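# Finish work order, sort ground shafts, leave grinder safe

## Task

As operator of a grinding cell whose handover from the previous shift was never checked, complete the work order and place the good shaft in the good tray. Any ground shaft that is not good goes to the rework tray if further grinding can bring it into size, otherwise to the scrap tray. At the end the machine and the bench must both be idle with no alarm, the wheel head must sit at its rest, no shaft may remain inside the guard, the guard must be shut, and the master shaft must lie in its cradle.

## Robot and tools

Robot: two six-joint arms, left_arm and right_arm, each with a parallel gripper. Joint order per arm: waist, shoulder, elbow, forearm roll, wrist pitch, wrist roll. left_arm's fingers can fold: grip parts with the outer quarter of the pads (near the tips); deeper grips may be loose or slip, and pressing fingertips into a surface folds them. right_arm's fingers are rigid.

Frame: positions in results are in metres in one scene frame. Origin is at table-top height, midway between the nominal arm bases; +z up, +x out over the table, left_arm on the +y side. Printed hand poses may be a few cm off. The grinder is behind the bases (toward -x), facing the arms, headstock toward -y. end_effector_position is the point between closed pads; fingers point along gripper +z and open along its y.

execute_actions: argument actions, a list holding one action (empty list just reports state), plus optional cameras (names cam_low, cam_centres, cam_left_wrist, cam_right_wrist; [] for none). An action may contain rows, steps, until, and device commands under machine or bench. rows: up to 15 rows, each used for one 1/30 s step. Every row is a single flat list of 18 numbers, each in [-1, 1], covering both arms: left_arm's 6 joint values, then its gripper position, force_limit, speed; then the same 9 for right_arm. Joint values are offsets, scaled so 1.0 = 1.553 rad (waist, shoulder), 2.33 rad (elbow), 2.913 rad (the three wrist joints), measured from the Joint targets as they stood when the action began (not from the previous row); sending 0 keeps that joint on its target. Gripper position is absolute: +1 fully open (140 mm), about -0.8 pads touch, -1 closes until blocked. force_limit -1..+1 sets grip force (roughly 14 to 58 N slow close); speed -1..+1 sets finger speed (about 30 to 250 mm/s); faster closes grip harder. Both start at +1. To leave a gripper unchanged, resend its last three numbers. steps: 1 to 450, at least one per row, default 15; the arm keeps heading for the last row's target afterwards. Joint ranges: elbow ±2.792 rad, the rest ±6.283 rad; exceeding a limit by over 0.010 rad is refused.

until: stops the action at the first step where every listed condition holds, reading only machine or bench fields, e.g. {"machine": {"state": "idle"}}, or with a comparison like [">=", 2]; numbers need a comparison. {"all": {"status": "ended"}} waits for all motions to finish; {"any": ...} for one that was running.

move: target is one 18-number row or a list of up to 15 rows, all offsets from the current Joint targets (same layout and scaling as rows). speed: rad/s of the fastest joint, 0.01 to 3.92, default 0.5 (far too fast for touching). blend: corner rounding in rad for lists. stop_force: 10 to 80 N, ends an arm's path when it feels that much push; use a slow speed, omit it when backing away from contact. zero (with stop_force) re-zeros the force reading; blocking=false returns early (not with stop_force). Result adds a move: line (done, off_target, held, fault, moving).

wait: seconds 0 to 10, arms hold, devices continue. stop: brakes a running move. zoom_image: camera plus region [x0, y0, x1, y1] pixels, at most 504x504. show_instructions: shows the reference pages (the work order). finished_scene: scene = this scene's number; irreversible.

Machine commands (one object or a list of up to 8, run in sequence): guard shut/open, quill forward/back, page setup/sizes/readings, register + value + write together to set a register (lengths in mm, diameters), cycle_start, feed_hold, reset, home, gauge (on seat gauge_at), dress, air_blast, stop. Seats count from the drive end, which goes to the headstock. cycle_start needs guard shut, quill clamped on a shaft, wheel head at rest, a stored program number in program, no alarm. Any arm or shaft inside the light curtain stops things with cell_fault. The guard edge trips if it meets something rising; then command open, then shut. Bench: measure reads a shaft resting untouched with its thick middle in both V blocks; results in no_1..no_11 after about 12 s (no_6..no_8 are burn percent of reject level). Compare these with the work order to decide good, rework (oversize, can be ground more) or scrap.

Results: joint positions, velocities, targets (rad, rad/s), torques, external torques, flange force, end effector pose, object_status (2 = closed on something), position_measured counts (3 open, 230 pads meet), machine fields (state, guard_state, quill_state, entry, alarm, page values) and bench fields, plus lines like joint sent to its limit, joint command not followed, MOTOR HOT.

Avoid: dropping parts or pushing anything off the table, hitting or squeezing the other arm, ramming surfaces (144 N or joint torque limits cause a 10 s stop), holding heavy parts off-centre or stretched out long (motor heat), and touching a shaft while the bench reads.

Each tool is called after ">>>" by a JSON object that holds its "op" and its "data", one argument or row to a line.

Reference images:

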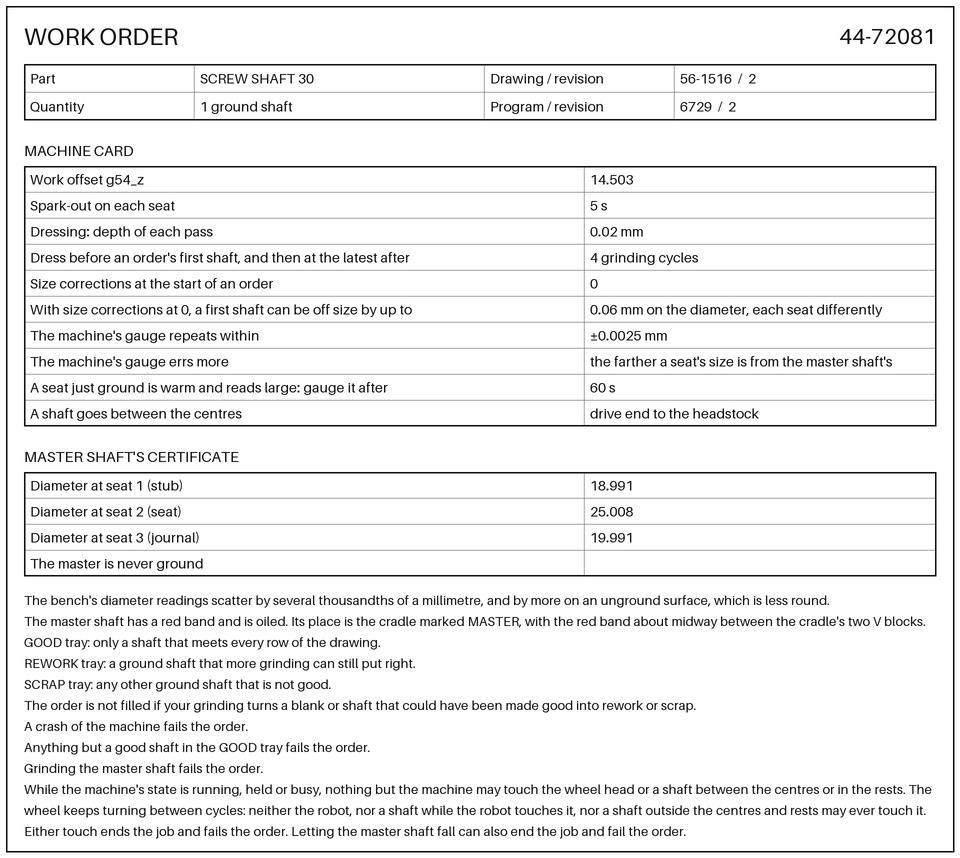

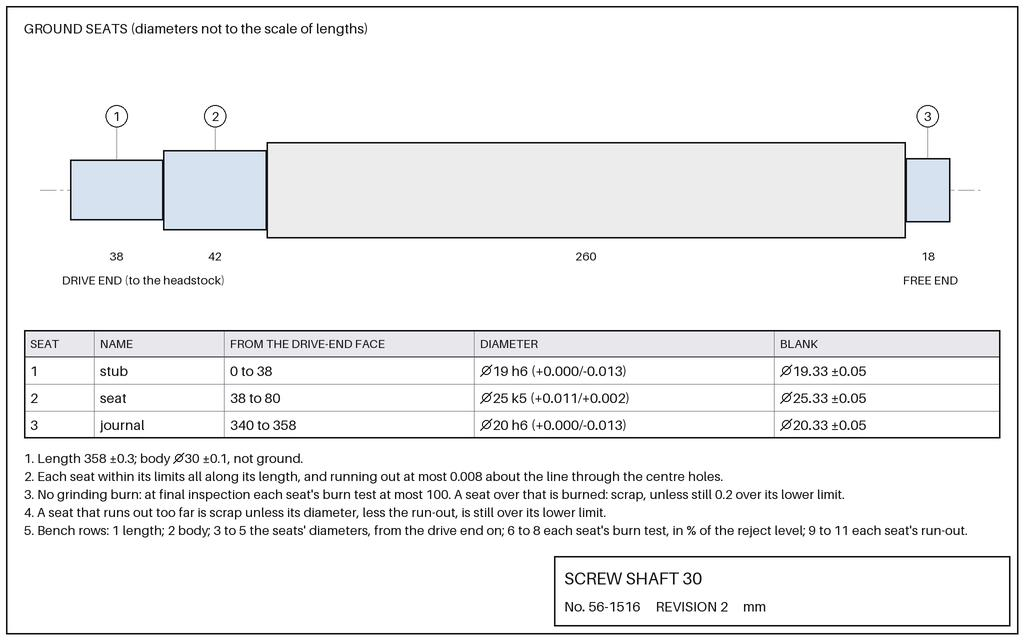

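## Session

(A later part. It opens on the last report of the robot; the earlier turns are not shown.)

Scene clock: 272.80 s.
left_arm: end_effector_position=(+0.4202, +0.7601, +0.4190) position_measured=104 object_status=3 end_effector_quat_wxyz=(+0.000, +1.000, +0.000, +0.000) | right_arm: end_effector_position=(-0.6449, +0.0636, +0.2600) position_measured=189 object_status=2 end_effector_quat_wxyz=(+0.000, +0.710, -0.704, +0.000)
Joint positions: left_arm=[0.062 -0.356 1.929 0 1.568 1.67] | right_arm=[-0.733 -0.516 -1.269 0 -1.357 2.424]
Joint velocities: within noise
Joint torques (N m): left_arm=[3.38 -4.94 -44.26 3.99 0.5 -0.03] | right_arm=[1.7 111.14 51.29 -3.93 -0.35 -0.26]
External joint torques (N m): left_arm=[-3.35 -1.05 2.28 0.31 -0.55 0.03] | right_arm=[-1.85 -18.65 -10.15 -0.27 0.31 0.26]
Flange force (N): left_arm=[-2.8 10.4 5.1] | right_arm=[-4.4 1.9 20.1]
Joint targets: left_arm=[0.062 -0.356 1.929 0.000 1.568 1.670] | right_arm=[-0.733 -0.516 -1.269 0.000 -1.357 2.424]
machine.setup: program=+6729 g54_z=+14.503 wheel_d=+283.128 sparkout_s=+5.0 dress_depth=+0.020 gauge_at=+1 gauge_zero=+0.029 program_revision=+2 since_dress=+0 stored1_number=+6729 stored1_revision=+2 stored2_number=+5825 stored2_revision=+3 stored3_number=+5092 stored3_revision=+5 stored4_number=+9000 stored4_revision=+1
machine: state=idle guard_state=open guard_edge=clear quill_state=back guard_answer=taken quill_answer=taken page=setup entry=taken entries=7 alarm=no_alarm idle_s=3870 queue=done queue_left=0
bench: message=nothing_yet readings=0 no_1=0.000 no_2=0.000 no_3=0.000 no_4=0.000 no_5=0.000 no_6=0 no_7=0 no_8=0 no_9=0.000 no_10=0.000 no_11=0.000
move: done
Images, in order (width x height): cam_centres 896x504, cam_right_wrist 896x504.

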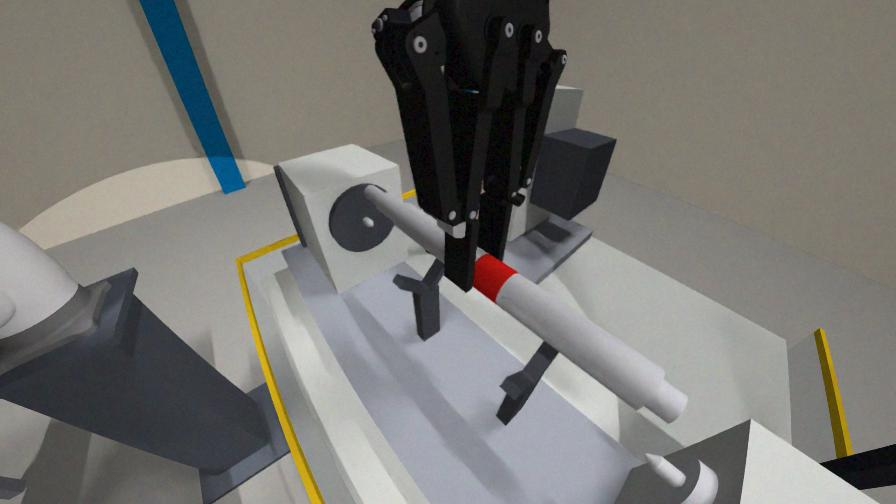

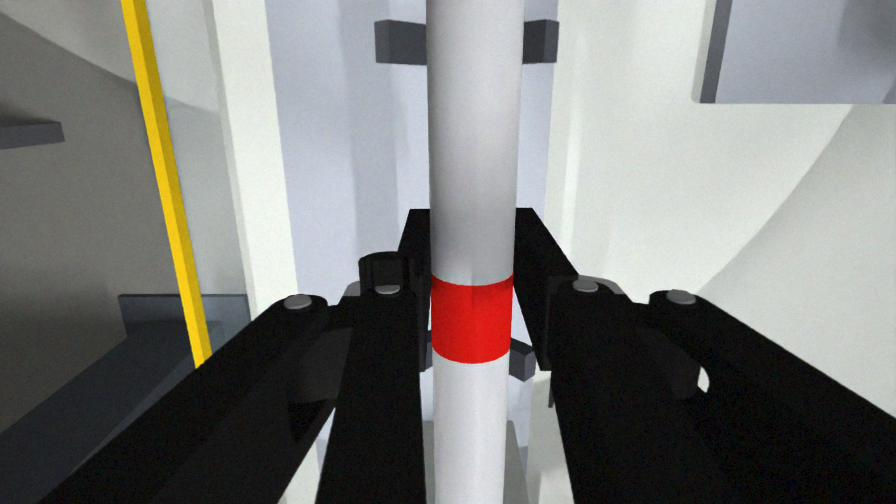

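>>> {"op": "move", "data": {
  "target": [0,0,0,0,0,0,0.2,0,-1,0,-0.0120,-0.0229,0,0.0249,0,-1,1,-0.5],
  "speed": 0.08,
  "cameras": ["cam_centres"]
}}

>>> {"op": "zoom_image", "data": {
  "camera": "cam_centres",
  "region": [520, 280, 800, 504]
}}

>>> {"op": "zoom_image", "data": {
  "camera": "cam_centres",
  "region": [300, 140, 480, 300]
}}

Scene clock: 282.40 s.
left_arm: end_effector_position=(+0.4202, +0.7601, +0.4190) position_measured=104 object_status=3 end_effector_quat_wxyz=(+0.000, +1.000, +0.000, +0.000) | right_arm: end_effector_position=(-0.6451, +0.0637, +0.2152) position_measured=189 object_status=2 end_effector_quat_wxyz=(+0.000, +0.710, -0.704, +0.000)
Joint positions: left_arm=[0.062 -0.356 1.929 0 1.568 1.67] | right_arm=[-0.733 -0.535 -1.322 0 -1.284 2.424]
Joint velocities: within noise
Joint torques (N m): left_arm=[3.19 -5.1 -44.14 3.98 0.5 -0.01] | right_arm=[1.83 112.2 49.51 -3.85 -0.7 -0.29]
External joint torques (N m): left_arm=[-3.19 -0.75 2.21 0.32 -0.55 0.01] | right_arm=[-1.74 -18.26 -8.89 -0.29 0.66 0.29]
Flange force (N): left_arm=[-2.3 9.9 4.9] | right_arm=[-5.4 3.2 19.6]
Joint targets: left_arm=[0.062 -0.356 1.929 0.000 1.568 1.670] | right_arm=[-0.733 -0.535 -1.322 0.000 -1.284 2.424]
machine.setup: program=+6729 g54_z=+14.503 wheel_d=+283.128 sparkout_s=+5.0 dress_depth=+0.020 gauge_at=+1 gauge_zero=+0.029 program_revision=+2 since_dress=+0 stored1_number=+6729 stored1_revision=+2 stored2_number=+5825 stored2_revision=+3 stored3_number=+5092 stored3_revision=+5 stored4_number=+9000 stored4_revision=+1
machine: state=idle guard_state=open guard_edge=clear quill_state=back guard_answer=taken quill_answer=taken page=setup entry=taken entries=7 alarm=no_alarm idle_s=3880 queue=done queue_left=0
bench: message=nothing_yet readings=0 no_1=0.000 no_2=0.000 no_3=0.000 no_4=0.000 no_5=0.000 no_6=0 no_7=0 no_8=0 no_9=0.000 no_10=0.000 no_11=0.000
move: done
Images, in order (width x height): cam_centres 896x504.

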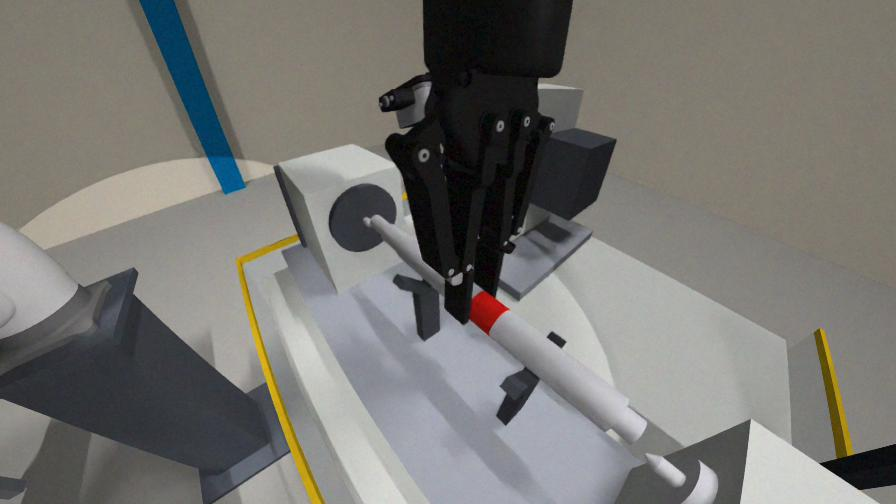

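Scaled by 1.800 from the camera's 896x504 image, which has a finer 1280x720 frame.

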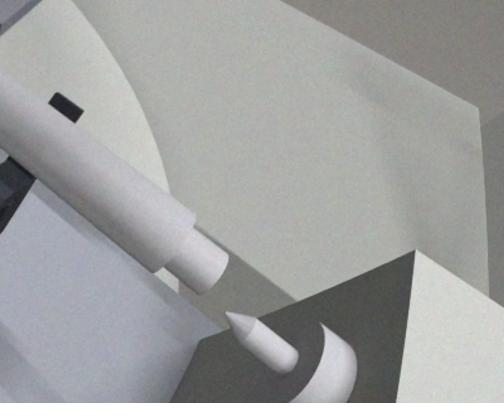

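Scaled by 2.800 from the camera's 896x504 image, which has a finer 1280x720 frame.

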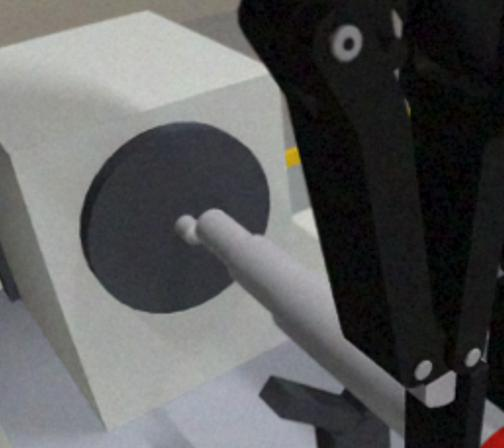

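>>> {"op": "move", "data": {
  "target": [0,0,0,0,0,0,0.2,0,-1,0,-0.0097,-0.0138,0,0.0160,0,-1,1,-0.5],
  "speed": 0.015,
  "stop_force": 12,
  "cameras": ["cam_centres","cam_right_wrist"]
}}

>>> {"op": "zoom_image", "data": {
  "camera": "cam_centres",
  "region": [300, 140, 480, 300]
}}

>>> {"op": "zoom_image", "data": {
  "camera": "cam_centres",
  "region": [520, 280, 800, 504]
}}

Scene clock: 297.53 s.
left_arm: end_effector_position=(+0.4202, +0.7601, +0.4190) position_measured=104 object_status=3 end_effector_quat_wxyz=(+0.000, +1.000, +0.000, +0.000) | right_arm: end_effector_position=(-0.6451, +0.0637, +0.2003) position_measured=189 object_status=2 end_effector_quat_wxyz=(+0.000, +0.710, -0.704, +0.000)
Joint positions: left_arm=[0.062 -0.356 1.929 0 1.568 1.67] | right_arm=[-0.733 -0.542 -1.338 0 -1.261 2.424]
Joint velocities: within noise
Joint torques (N m): left_arm=[3.32 -4.85 -44.1 3.99 0.5 -0.04] | right_arm=[10.93 93.61 45.21 -0.24 4.28 -0.51]
External joint torques (N m): left_arm=[-3.31 -0.77 2.19 0.3 -0.56 0.04] | right_arm=[-10.89 0.51 -4.94 -3.86 -4.32 0.51]
Flange force (N): left_arm=[-2.3 10.1 4.9] | right_arm=[-2.8 -14.7 -1.8]
Joint targets: left_arm=[0.062 -0.356 1.929 0.000 1.568 1.670] | right_arm=[-0.733 -0.542 -1.338 0.000 -1.261 2.424]
machine.setup: program=+6729 g54_z=+14.503 wheel_d=+283.128 sparkout_s=+5.0 dress_depth=+0.020 gauge_at=+1 gauge_zero=+0.029 program_revision=+2 since_dress=+0 stored1_number=+6729 stored1_revision=+2 stored2_number=+5825 stored2_revision=+3 stored3_number=+5092 stored3_revision=+5 stored4_number=+9000 stored4_revision=+1
machine: state=idle guard_state=open guard_edge=clear quill_state=back guard_answer=taken quill_answer=taken page=setup entry=taken entries=7 alarm=no_alarm idle_s=3895 queue=done queue_left=0
bench: message=nothing_yet readings=0 no_1=0.000 no_2=0.000 no_3=0.000 no_4=0.000 no_5=0.000 no_6=0 no_7=0 no_8=0 no_9=0.000 no_10=0.000 no_11=0.000
move: contact (right_arm); right_arm: the wrist pitch is farthest, 0.024 rad from its target
Images, in order (width x height): cam_centres 896x504, cam_right_wrist 896x504.

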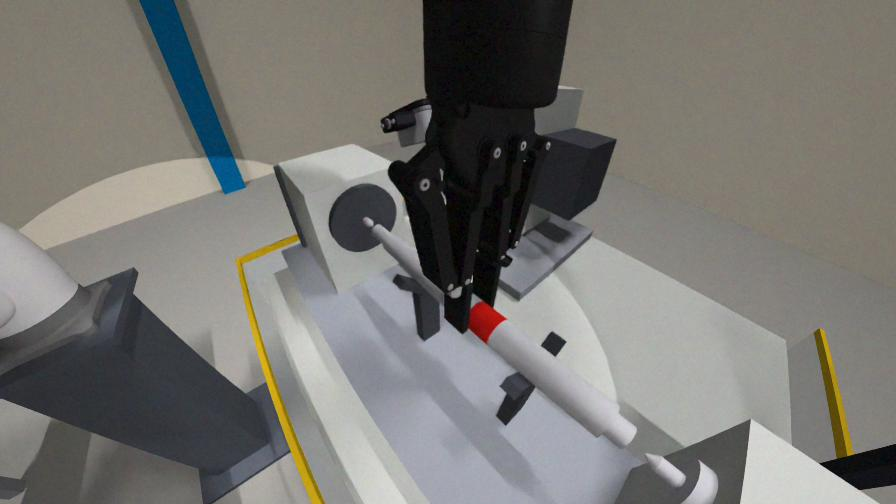

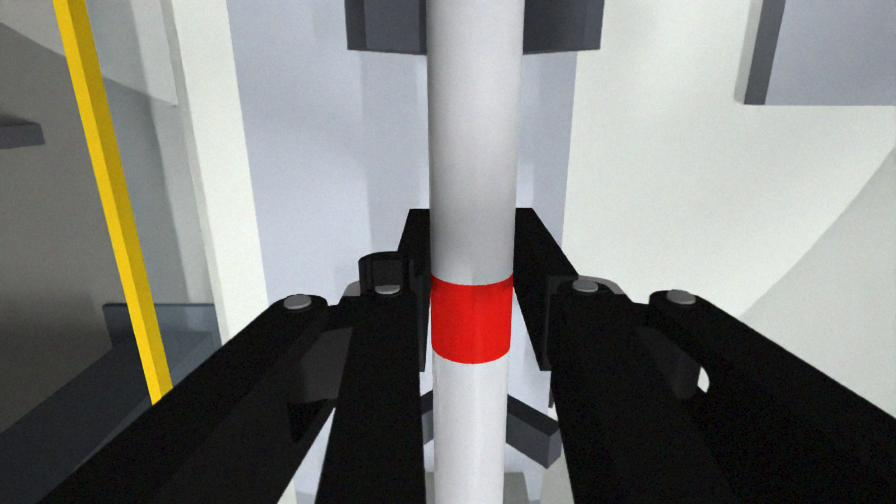

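Scaled by 2.800 from the camera's 896x504 image, which has a finer 1280x720 frame.

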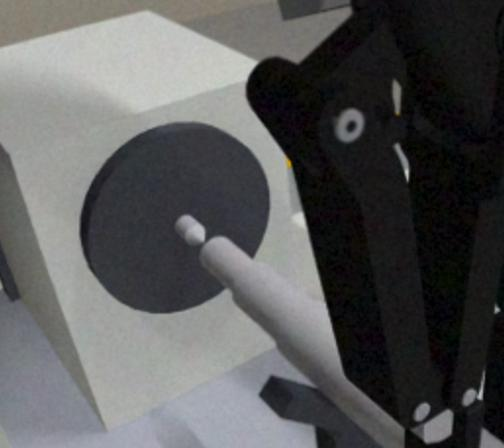

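Scaled by 1.800 from the camera's 896x504 image, which has a finer 1280x720 frame.

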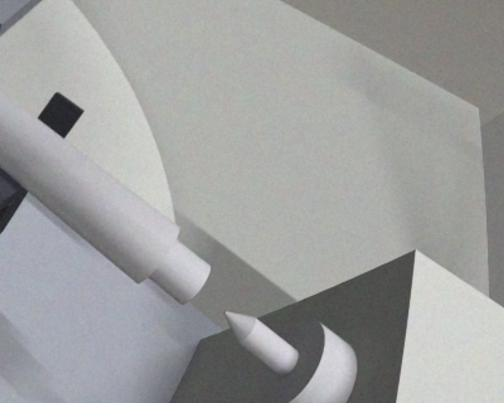

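>>> {"op": "execute_actions", "data": {
  "actions": [
    {"rows":[[0,0,0,0,0,0,0.2,0,-1,0,0,0,0,0,0,0.2,1,-1]],"steps":75}
  ],
  "cameras": ["cam_right_wrist"]
}}

Scene clock: 302.60 s.
left_arm: end_effector_position=(+0.4202, +0.7601, +0.4190) position_measured=104 object_status=3 end_effector_quat_wxyz=(+0.000, +1.000, +0.000, +0.000) | right_arm: end_effector_position=(-0.6451, +0.0637, +0.2003) position_measured=104 object_status=3 end_effector_quat_wxyz=(+0.000, +0.710, -0.704, +0.000)
Joint positions: left_arm=[0.062 -0.356 1.929 0 1.568 1.67] | right_arm=[-0.733 -0.542 -1.338 0 -1.261 2.424]
Joint velocities: within noise
Joint torques (N m): left_arm=[3.33 -5.04 -44.19 4 0.51 -0.03] | right_arm=[2.13 97.43 40.33 -3.82 -0.4 -0.29]
External joint torques (N m): left_arm=[-3.39 -0.47 2.32 0.29 -0.57 0.03] | right_arm=[-1.98 -3.18 0.05 -0.29 0.36 0.29]
Flange force (N): left_arm=[-1.9 10.3 5.2] | right_arm=[-4.8 2.2 2.1]
Joint targets: left_arm=[0.062 -0.356 1.929 0.000 1.568 1.670] | right_arm=[-0.733 -0.542 -1.338 0.000 -1.261 2.424]
machine.setup: program=+6729 g54_z=+14.503 wheel_d=+283.128 sparkout_s=+5.0 dress_depth=+0.020 gauge_at=+1 gauge_zero=+0.029 program_revision=+2 since_dress=+0 stored1_number=+6729 stored1_revision=+2 stored2_number=+5825 stored2_revision=+3 stored3_number=+5092 stored3_revision=+5 stored4_number=+9000 stored4_revision=+1
machine: state=idle guard_state=open guard_edge=clear quill_state=back guard_answer=taken quill_answer=taken page=setup entry=taken entries=7 alarm=no_alarm idle_s=3900 queue=done queue_left=0
bench: message=nothing_yet readings=0 no_1=0.000 no_2=0.000 no_3=0.000 no_4=0.000 no_5=0.000 no_6=0 no_7=0 no_8=0 no_9=0.000 no_10=0.000 no_11=0.000
Images, in order (width x height): cam_right_wrist 896x504.

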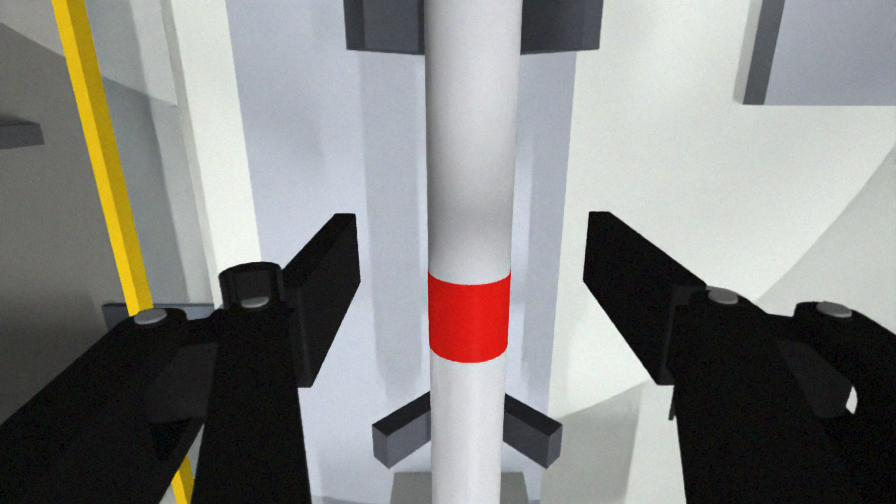

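>>> {"op": "move", "data": {
  "target": [
    [0,0,0,0,0,0,0.2,0,-1,0,0.0166,0.0299,0,-0.0329,0,0.2,1,-1],
    [0,0,0,0,0,0,0.2,0,-1,0,0.0270,0.1659,0,-0.1473,0,0.2,1,-1],
    [0,0,0,0,0,0,0.2,0,-1,-0.4617,0.2520,0.0013,0,-0.1356,0,0.2,1,-1],
    [0,0,0,0,0,0,0.2,0,-1,-0.8165,0.2524,0.0013,0,-0.1356,0,0.2,1,-1]
  ],
  "speed": [0.1,0.5,0.8,0.8],
  "blend": [0.02,0.05,0.1,0],
  "cameras": ["cam_centres"]
}}

>>> {"op": "execute_actions", "data": {
  "actions": [
    {"machine":[{"quill":"forward"},{"guard":"shut","page":"readings"},{"register":"gauge_at","value":1,"write":true,"gauge":true},{"register":"gauge_at","value":2,"write":true,"gauge":true},{"register":"gauge_at","value":3,"write":true,"gauge":true}],"steps":150}
  ],
  "cameras": ["cam_centres","cam_left_wrist"]
}}

Scene clock: 318.87 s.
left_arm: end_effector_position=(+0.4202, +0.7601, +0.4190) position_measured=104 object_status=3 end_effector_quat_wxyz=(+0.000, +1.000, +0.000, +0.000) | right_arm: end_effector_position=(+0.2681, +0.0654, +0.5003) position_measured=104 object_status=3 end_effector_quat_wxyz=(+0.000, -0.155, +0.988, +0.000)
Joint positions: left_arm=[0.062 -0.356 1.929 0 1.568 1.67] | right_arm=[-2.002 -0.15 -1.335 0 -1.656 2.424]
Joint velocities: within noise
Joint torques (N m): left_arm=[3.24 -4.95 -44.15 4.01 0.52 -0.04] | right_arm=[2.85 59.82 42.12 -4 -0.37 -0.28]
External joint torques (N m): left_arm=[-3.27 -0.63 2.24 0.29 -0.58 0.04] | right_arm=[-2.78 -2.5 -0.07 -0.28 0.34 0.28]
Flange force (N): left_arm=[-2.1 10.0 5.0] | right_arm=[-5.6 0.3 0.4]
Joint targets: left_arm=[0.062 -0.356 1.929 0.000 1.568 1.670] | right_arm=[-2.002 -0.150 -1.335 0.000 -1.656 2.424]
machine.setup: program=+6729 g54_z=+14.503 wheel_d=+283.128 sparkout_s=+5.0 dress_depth=+0.020 gauge_at=+1 gauge_zero=+0.029 program_revision=+2 since_dress=+0 stored1_number=+6729 stored1_revision=+2 stored2_number=+5825 stored2_revision=+3 stored3_number=+5092 stored3_revision=+5 stored4_number=+9000 stored4_revision=+1
machine: state=idle guard_state=open guard_edge=clear quill_state=back guard_answer=taken quill_answer=taken page=setup entry=taken entries=7 alarm=no_alarm idle_s=3916 queue=done queue_left=0
bench: message=nothing_yet readings=0 no_1=0.000 no_2=0.000 no_3=0.000 no_4=0.000 no_5=0.000 no_6=0 no_7=0 no_8=0 no_9=0.000 no_10=0.000 no_11=0.000
move: done
Images, in order (width x height): cam_centres 896x504.

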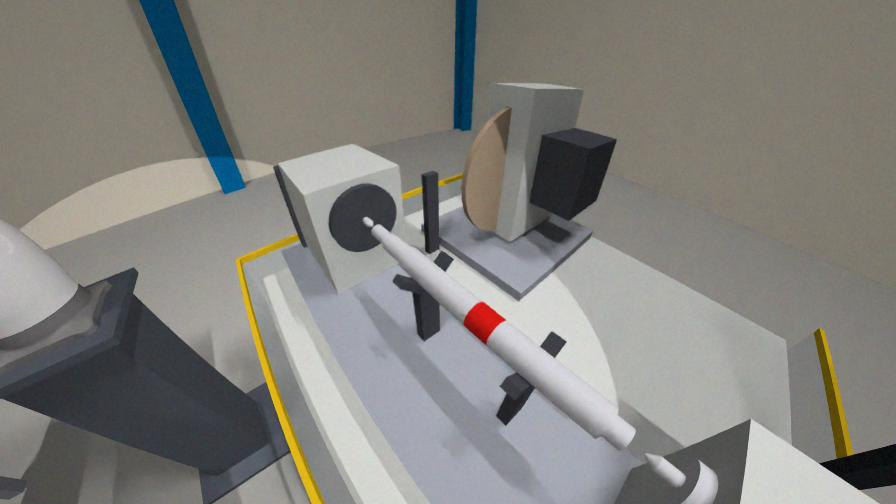

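Scene clock: 324.07 s.
left_arm: end_effector_position=(+0.4202, +0.7601, +0.4190) position_measured=104 object_status=3 end_effector_quat_wxyz=(+0.000, +1.000, +0.000, +0.000) | right_arm: end_effector_position=(+0.2682, +0.0654, +0.5003) position_measured=104 object_status=3 end_effector_quat_wxyz=(+0.000, -0.155, +0.988, +0.000)
Joint positions: left_arm=[0.062 -0.356 1.929 0 1.568 1.67] | right_arm=[-2.002 -0.15 -1.335 0 -1.656 2.424]
Joint velocities: within noise
Joint torques (N m): left_arm=[3.18 -5.06 -44.16 3.97 0.54 -0.06] | right_arm=[1.75 60 42.12 -3.99 -0.38 -0.28]
External joint torques (N m): left_arm=[-3.22 -0.79 2.17 0.33 -0.6 0.06] | right_arm=[-1.67 -2.56 -0.01 -0.3 0.34 0.28]
Flange force (N): left_arm=[-2.3 9.8 4.9] | right_arm=[-4.5 1.5 0.3]
Joint targets: left_arm=[0.062 -0.356 1.929 0.000 1.568 1.670] | right_arm=[-2.002 -0.150 -1.335 0.000 -1.656 2.424]
Tool commands: left_gripper/position=+0.2 left_gripper/force_limit=+0.0 left_gripper/speed=-1.0 right_gripper/position=+0.2 right_gripper/force_limit=+1.0 right_gripper/speed=-1.0
machine.readings: gauge_d=+0.000 gauge_d_1=+0.000 gauge_d_2=+0.000 gauge_d_3=+0.000 pos_x=+0.000 pos_z=+0.000 load_peak=+0.0 cycles=+0
machine: state=idle guard_state=shut guard_edge=clear quill_state=clamped guard_answer=taken quill_answer=taken page=readings entry=taken entries=7 alarm=no_alarm idle_s=3921 queue=running queue_left=3
bench: message=nothing_yet readings=0 no_1=0.000 no_2=0.000 no_3=0.000 no_4=0.000 no_5=0.000 no_6=0 no_7=0 no_8=0 no_9=0.000 no_10=0.000 no_11=0.000
Images, in order (width x height): cam_centres 896x504, cam_left_wrist 896x504.

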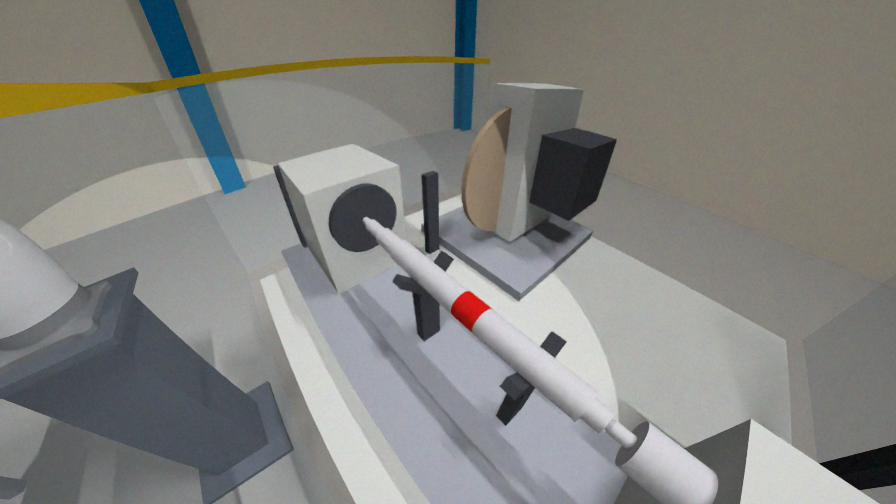

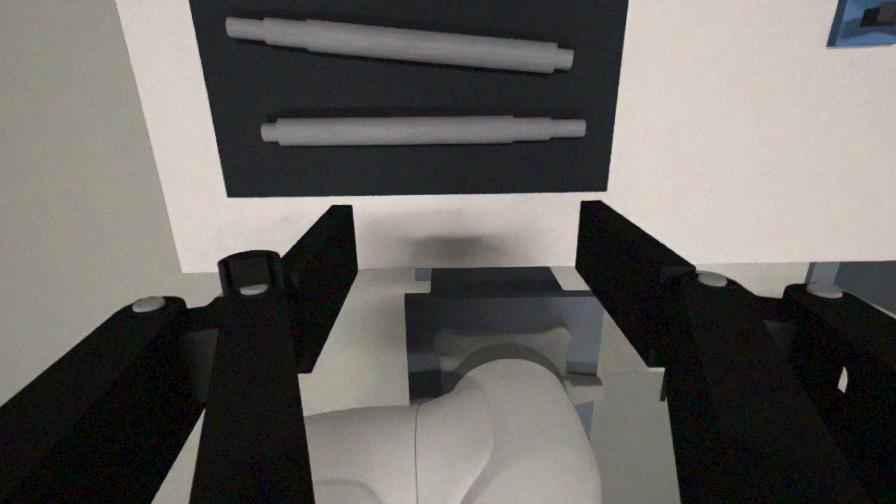

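>>> {"op": "execute_actions", "data": {
  "actions": [
    {"steps":450,"until":{"machine":{"queue":["!=","running"]}}}
  ],
  "cameras": ["cam_low"]
}}

>>> {"op": "zoom_image", "data": {
  "camera": "cam_low",
  "region": [600, 270, 896, 360]
}}

Scene clock: 340.97 s.
left_arm: end_effector_position=(+0.4202, +0.7601, +0.4190) position_measured=104 object_status=3 end_effector_quat_wxyz=(+0.000, +1.000, +0.000, +0.000) | right_arm: end_effector_position=(+0.2682, +0.0654, +0.5003) position_measured=104 object_status=3 end_effector_quat_wxyz=(+0.000, -0.155, +0.988, +0.000)
Joint positions: left_arm=[0.062 -0.356 1.929 0 1.568 1.67] | right_arm=[-2.002 -0.15 -1.335 0 -1.656 2.424]
Joint velocities: within noise
Joint torques (N m): left_arm=[3.15 -5.04 -44.15 3.99 0.46 -0.03] | right_arm=[1.89 60.13 41.84 -3.96 -0.37 -0.31]
External joint torques (N m): left_arm=[-3.18 -0.98 2.18 0.31 -0.51 0.03] | right_arm=[-1.94 -2.69 0.16 -0.32 0.34 0.31]
Flange force (N): left_arm=[-2.7 9.9 4.8] | right_arm=[-5.1 1.7 -0.1]
Joint targets: left_arm=[0.062 -0.356 1.929 0.000 1.568 1.670] | right_arm=[-2.002 -0.150 -1.335 0.000 -1.656 2.424]
Tool commands: left_gripper/position=+0.2 left_gripper/force_limit=+0.0 left_gripper/speed=-1.0 right_gripper/position=+0.2 right_gripper/force_limit=+1.0 right_gripper/speed=-1.0
machine.readings: gauge_d=+19.991 gauge_d_1=+18.991 gauge_d_2=+25.008 gauge_d_3=+19.991 pos_x=+0.000 pos_z=+0.000 load_peak=+0.0 cycles=+0
machine: state=idle guard_state=shut guard_edge=clear quill_state=clamped guard_answer=taken quill_answer=taken page=readings entry=taken entries=13 alarm=no_alarm idle_s=3938 queue=done queue_left=0
bench: message=nothing_yet readings=0 no_1=0.000 no_2=0.000 no_3=0.000 no_4=0.000 no_5=0.000 no_6=0 no_7=0 no_8=0 no_9=0.000 no_10=0.000 no_11=0.000
Images, in order (width x height): cam_low 896x504.

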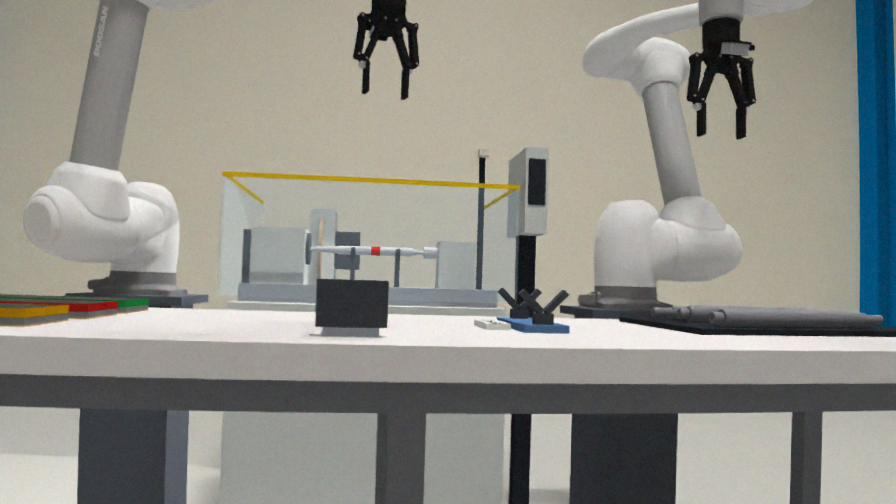

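Scaled by 1.703 from the camera's 896x504 image, which has a finer 1280x720 frame.

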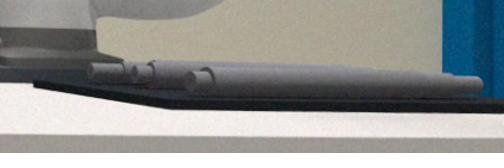

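>>> {"op": "execute_actions", "data": {
  "actions": [
    {"machine":[{"guard":"open"},{"quill":"back"}],"steps":75}
  ],
  "cameras": []
}}

>>> {"op": "move", "data": {
  "target": [
    [0.0417,0.0321,0.0526,0,-0.0591,0.2901,0.2,0,-1,0.3554,0,0,0,0,0,0.2,1,-1],
    [0.0834,0.0642,0.1053,0,-0.1182,0.5802,0.2,0,-1,0.8214,-0.2139,0.1146,0,0.0222,0.0025,0.2,1,-1],
    [0.0834,0.0642,0.1053,0,-0.1182,0.5802,0.2,0,-1,0.8214,-0.2297,0.0222,0,0.1045,0.0025,0.2,1,-1]
  ],
  "speed": [0.8,0.8,0.25],
  "blend": [0.1,0.02,0],
  "cameras": ["cam_centres","cam_left_wrist","cam_right_wrist"]
}}

Scene clock: 370.80 s.
left_arm: end_effector_position=(+0.4202, +0.7601, +0.4190) position_measured=104 object_status=3 end_effector_quat_wxyz=(+0.000, +1.000, +0.000, +0.000) | right_arm: end_effector_position=(+0.2682, +0.0654, +0.5003) position_measured=104 object_status=3 end_effector_quat_wxyz=(+0.000, -0.155, +0.988, +0.000)
Joint positions: left_arm=[0.062 -0.356 1.929 0 1.568 1.67] | right_arm=[-2.002 -0.15 -1.335 0 -1.656 2.424]
Joint velocities: within noise
Joint torques (N m): left_arm=[3.14 -4.78 -44.24 4.01 0.5 -0.06] | right_arm=[1.83 59.77 42.07 -3.95 -0.39 -0.28]
External joint torques (N m): left_arm=[-3.15 -1.17 2.3 0.29 -0.55 0.06] | right_arm=[-1.72 -2.15 0.12 -0.34 0.37 0.28]
Flange force (N): left_arm=[-3.1 9.8 5.1] | right_arm=[-4.2 1.2 0.1]
Joint targets: left_arm=[0.062 -0.356 1.929 0.000 1.568 1.670] | right_arm=[-2.002 -0.150 -1.335 0.000 -1.656 2.424]
Tool commands: left_gripper/position=+0.2 left_gripper/force_limit=+0.0 left_gripper/speed=-1.0 right_gripper/position=+0.2 right_gripper/force_limit=+1.0 right_gripper/speed=-1.0
machine.readings: gauge_d=+19.991 gauge_d_1=+0.000 gauge_d_2=+0.000 gauge_d_3=+0.000 pos_x=+0.000 pos_z=+0.000 load_peak=+0.0 cycles=+0
machine: state=idle guard_state=open guard_edge=clear quill_state=between guard_answer=taken quill_answer=taken page=readings entry=taken entries=13 alarm=no_alarm idle_s=3967 queue=running queue_left=0
bench: message=nothing_yet readings=0 no_1=0.000 no_2=0.000 no_3=0.000 no_4=0.000 no_5=0.000 no_6=0 no_7=0 no_8=0 no_9=0.000 no_10=0.000 no_11=0.000
No camera images: "cameras" was empty.

Scene clock: 374.47 s.
left_arm: end_effector_position=(+0.4330, +0.8089, +0.2486) position_measured=104 object_status=3 end_effector_quat_wxyz=(+0.000, +0.711, -0.703, +0.000) | right_arm: end_effector_position=(-0.6449, +0.0551, +0.2599) position_measured=104 object_status=3 end_effector_quat_wxyz=(+0.000, +0.710, -0.704, +0.000)
Joint positions: left_arm=[0.191 -0.256 2.175 0 1.224 3.36] | right_arm=[-0.726 -0.507 -1.283 0 -1.352 2.431]
Joint velocities: within noise
Joint torques (N m): left_arm=[3.13 -12.34 -41.55 3.72 0.53 -0.03] | right_arm=[1.96 95.02 41.63 -3.91 -0.19 -0.33]
External joint torques (N m): left_arm=[-3.21 -0.92 2.16 0.27 -0.52 0.03] | right_arm=[-1.88 -2.87 -0.3 -0.3 0.15 0.33]
Flange force (N): left_arm=[9.7 2.1 3.6] | right_arm=[-4.0 1.6 1.7]
Joint targets: left_arm=[0.191 -0.256 2.175 0.000 1.224 3.360] | right_arm=[-0.726 -0.507 -1.283 0.000 -1.352 2.431]
machine.readings: gauge_d=+19.991 gauge_d_1=+0.000 gauge_d_2=+0.000 gauge_d_3=+0.000 pos_x=+0.000 pos_z=+0.000 load_peak=+0.0 cycles=+0
machine: state=idle guard_state=open guard_edge=clear quill_state=back guard_answer=taken quill_answer=taken page=readings entry=taken entries=13 alarm=no_alarm idle_s=3971 queue=done queue_left=0
bench: message=nothing_yet readings=0 no_1=0.000 no_2=0.000 no_3=0.000 no_4=0.000 no_5=0.000 no_6=0 no_7=0 no_8=0 no_9=0.000 no_10=0.000 no_11=0.000
move: done
Images, in order (width x height): cam_centres 896x504, cam_left_wrist 896x504, cam_right_wrist 896x504.

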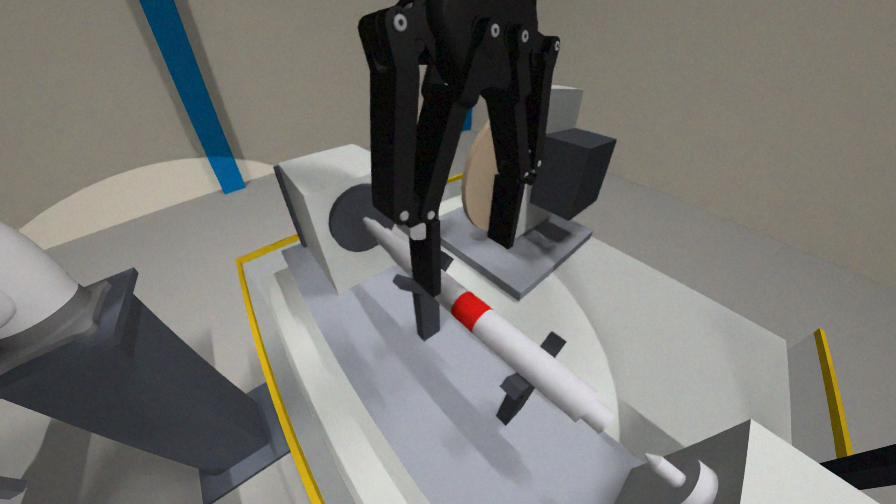

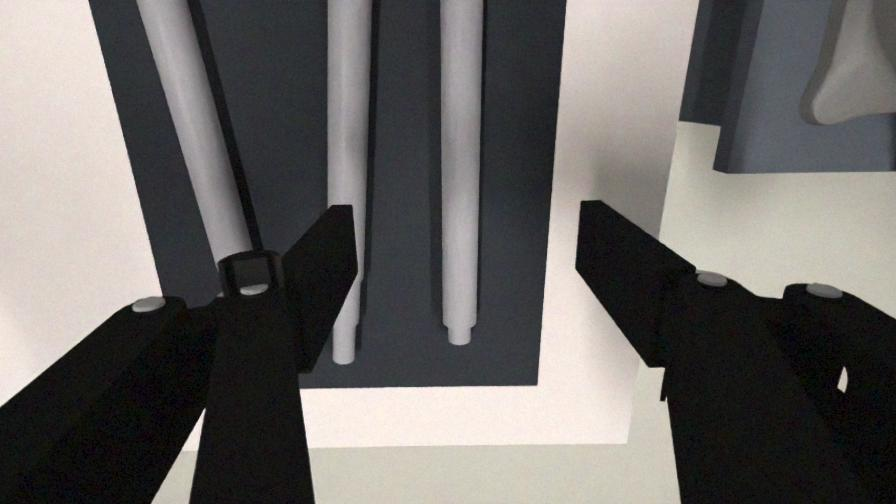

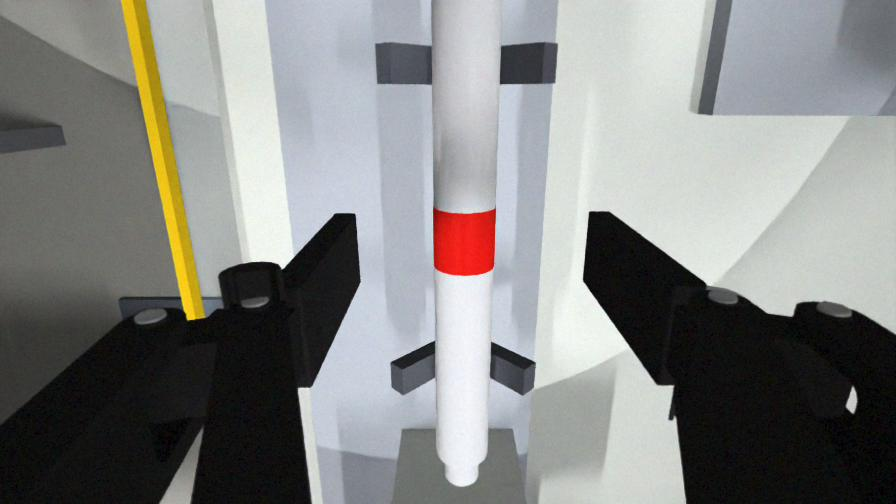

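>>> {"op": "move", "data": {
  "target": [
    [0,0.1008,0.0810,0,-0.1190,0,0.2,0,-1,0.0041,0.0055,-0.0056,0,0.0017,0.0024,0.2,1,-1],
    [0,0.1601,0.1045,0,-0.1694,0,0.2,0,-1,0.0041,-0.0118,-0.0357,0,0.0350,0.0024,0.2,1,-1]
  ],
  "speed": [0.25,0.06],
  "cameras": ["cam_left_wrist","cam_right_wrist"]
}}

Scene clock: 412.63 s.
left_arm: end_effector_position=(+0.4334, +0.8090, +0.0431) position_measured=104 object_status=3 end_effector_quat_wxyz=(+0.000, +0.711, -0.703, +0.000) | right_arm: end_effector_position=(-0.6446, +0.0478, +0.1996) position_measured=104 object_status=3 end_effector_quat_wxyz=(+0.000, +0.710, -0.704, +0.000)
Joint positions: left_arm=[0.191 -0.007 2.418 0 0.73 3.36] | right_arm=[-0.719 -0.525 -1.367 0 -1.25 2.438]
Joint velocities: within noise
Joint torques (N m): left_arm=[3.33 -27.13 -30.17 2.52 0.47 -0.02] | right_arm=[1.64 96.19 39.8 -3.76 -0.59 -0.33]
External joint torques (N m): left_arm=[-3.29 -0.08 2.18 0.33 -0.47 0.02] | right_arm=[-1.54 -3.74 0.23 -0.32 0.55 0.33]
Flange force (N): left_arm=[9.8 1.6 3.0] | right_arm=[-5.1 3.4 2.6]
Joint targets: left_arm=[0.191 -0.007 2.418 0.000 0.730 3.360] | right_arm=[-0.719 -0.525 -1.367 0.000 -1.250 2.438]
machine.readings: gauge_d=+19.991 gauge_d_1=+0.000 gauge_d_2=+0.000 gauge_d_3=+0.000 pos_x=+0.000 pos_z=+0.000 load_peak=+0.0 cycles=+0
machine: state=idle guard_state=open guard_edge=clear quill_state=back guard_answer=taken quill_answer=taken page=readings entry=taken entries=13 alarm=no_alarm idle_s=4009 queue=done queue_left=0
bench: message=nothing_yet readings=0 no_1=0.000 no_2=0.000 no_3=0.000 no_4=0.000 no_5=0.000 no_6=0 no_7=0 no_8=0 no_9=0.000 no_10=0.000 no_11=0.000
move: done
Images, in order (width x height): cam_left_wrist 896x504, cam_right_wrist 896x504.

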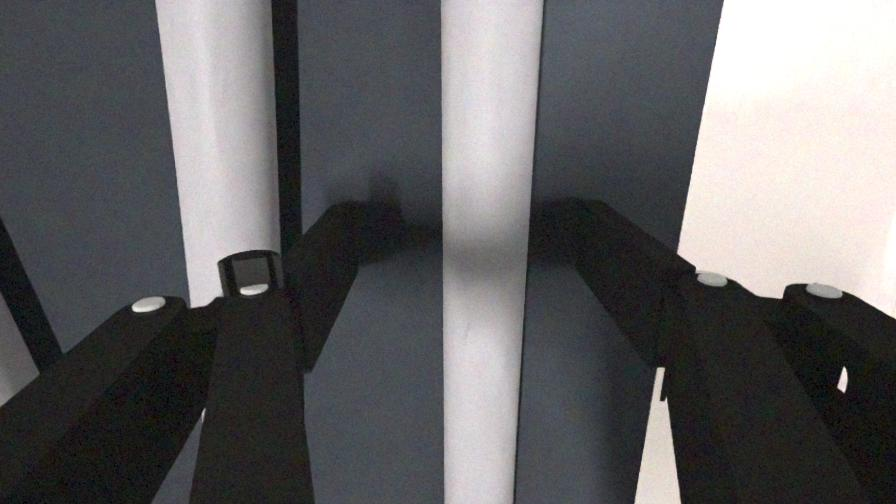

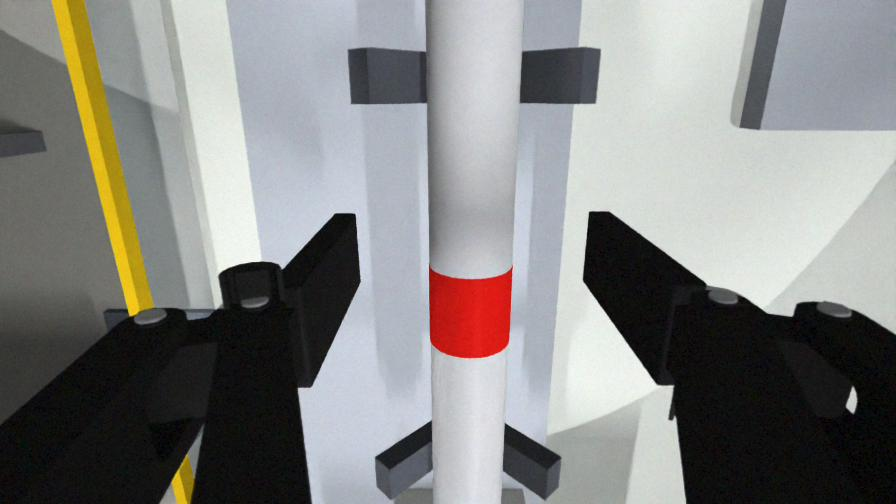

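>>> {"op": "move", "data": {
  "target": [0.0028,-0.0052,0.0034,0,0.0002,0.0015,0.2,0,-1,0,0,0,0,0,0,-1,1,-0.5],
  "speed": 0.03,
  "cameras": ["cam_left_wrist"]
}}

Scene clock: 425.80 s.
left_arm: end_effector_position=(+0.4280, +0.8094, +0.0431) position_measured=104 object_status=3 end_effector_quat_wxyz=(+0.000, +0.711, -0.703, +0.000) | right_arm: end_effector_position=(-0.6446, +0.0478, +0.1995) position_measured=189 object_status=0 end_effector_quat_wxyz=(+0.000, +0.710, -0.704, +0.000)
Joint positions: left_arm=[0.196 -0.015 2.426 0 0.731 3.365] | right_arm=[-0.719 -0.525 -1.367 0 -1.25 2.438]
Joint velocities: within noise
Joint torques (N m): left_arm=[3.31 -25.84 -29.72 2.52 0.57 -0.02] | right_arm=[12.23 82.39 41.7 0.2 5.84 -0.8]
External joint torques (N m): left_arm=[-3.38 -0.65 1.71 0.32 -0.56 0.02] | right_arm=[-12.24 10.16 -1.65 -4.28 -5.87 0.8]
Flange force (N): left_arm=[10.2 1.6 1.9] | right_arm=[-0.5 -19.5 -12.8]
Joint targets: left_arm=[0.196 -0.015 2.426 0.000 0.731 3.365] | right_arm=[-0.719 -0.525 -1.367 0.000 -1.250 2.438]
machine.readings: gauge_d=+19.991 gauge_d_1=+0.000 gauge_d_2=+0.000 gauge_d_3=+0.000 pos_x=+0.000 pos_z=+0.000 load_peak=+0.0 cycles=+0
machine: state=idle guard_state=open guard_edge=clear quill_state=back guard_answer=taken quill_answer=taken page=readings entry=taken entries=13 alarm=no_alarm idle_s=4022 queue=done queue_left=0
bench: message=nothing_yet readings=0 no_1=0.000 no_2=0.000 no_3=0.000 no_4=0.000 no_5=0.000 no_6=0 no_7=0 no_8=0 no_9=0.000 no_10=0.000 no_11=0.000
move: done
Images, in order (width x height): cam_left_wrist 896x504.

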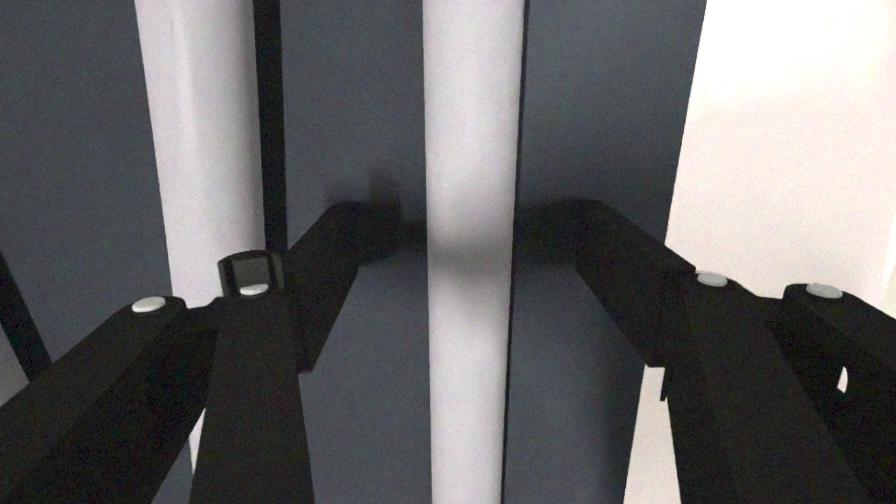

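>>> {"op": "execute_actions", "data": {
  "actions": [
    {"rows":[[0,0,0,0,0,0,-1,1,-0.5,0,0,0,0,0,0,-1,1,-0.5]],"steps":75}
  ],
  "cameras": ["cam_left_wrist"]
}}

Scene clock: 433.80 s.
left_arm: end_effector_position=(+0.4280, +0.8094, +0.0431) position_measured=189 object_status=2 end_effector_quat_wxyz=(+0.000, +0.711, -0.703, +0.000) | right_arm: end_effector_position=(-0.6446, +0.0478, +0.1995) position_measured=189 object_status=2 end_effector_quat_wxyz=(+0.000, +0.710, -0.704, +0.000)
Joint positions: left_arm=[0.196 -0.015 2.426 0 0.731 3.365] | right_arm=[-0.719 -0.525 -1.367 0 -1.25 2.438]
Joint velocities: within noise
Joint torques (N m): left_arm=[4.54 -20.1 -22.27 2.72 1.59 -0.38] | right_arm=[12.7 82.03 42.6 0.36 6.77 -0.75]
External joint torques (N m): left_arm=[-4.63 -5.86 -5.67 0.13 -1.58 0.38] | right_arm=[-12.85 10.34 -2.45 -4.45 -6.79 0.75]
Flange force (N): left_arm=[11.6 -2.1 -11.5] | right_arm=[-0.1 -21.1 -13.5]
Joint targets: left_arm=[0.196 -0.015 2.426 0.000 0.731 3.365] | right_arm=[-0.719 -0.525 -1.367 0.000 -1.250 2.438]
machine.readings: gauge_d=+19.991 gauge_d_1=+0.000 gauge_d_2=+0.000 gauge_d_3=+0.000 pos_x=+0.000 pos_z=+0.000 load_peak=+0.0 cycles=+0
machine: state=idle guard_state=open guard_edge=clear quill_state=back guard_answer=taken quill_answer=taken page=readings entry=taken entries=13 alarm=no_alarm idle_s=4029 queue=done queue_left=0
bench: message=nothing_yet readings=0 no_1=0.000 no_2=0.000 no_3=0.000 no_4=0.000 no_5=0.000 no_6=0 no_7=0 no_8=0 no_9=0.000 no_10=0.000 no_11=0.000
Images, in order (width x height): cam_left_wrist 896x504.

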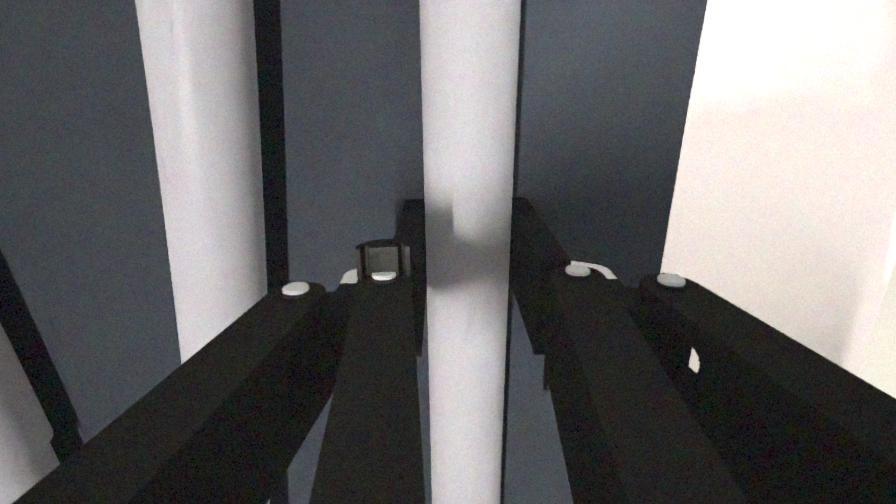

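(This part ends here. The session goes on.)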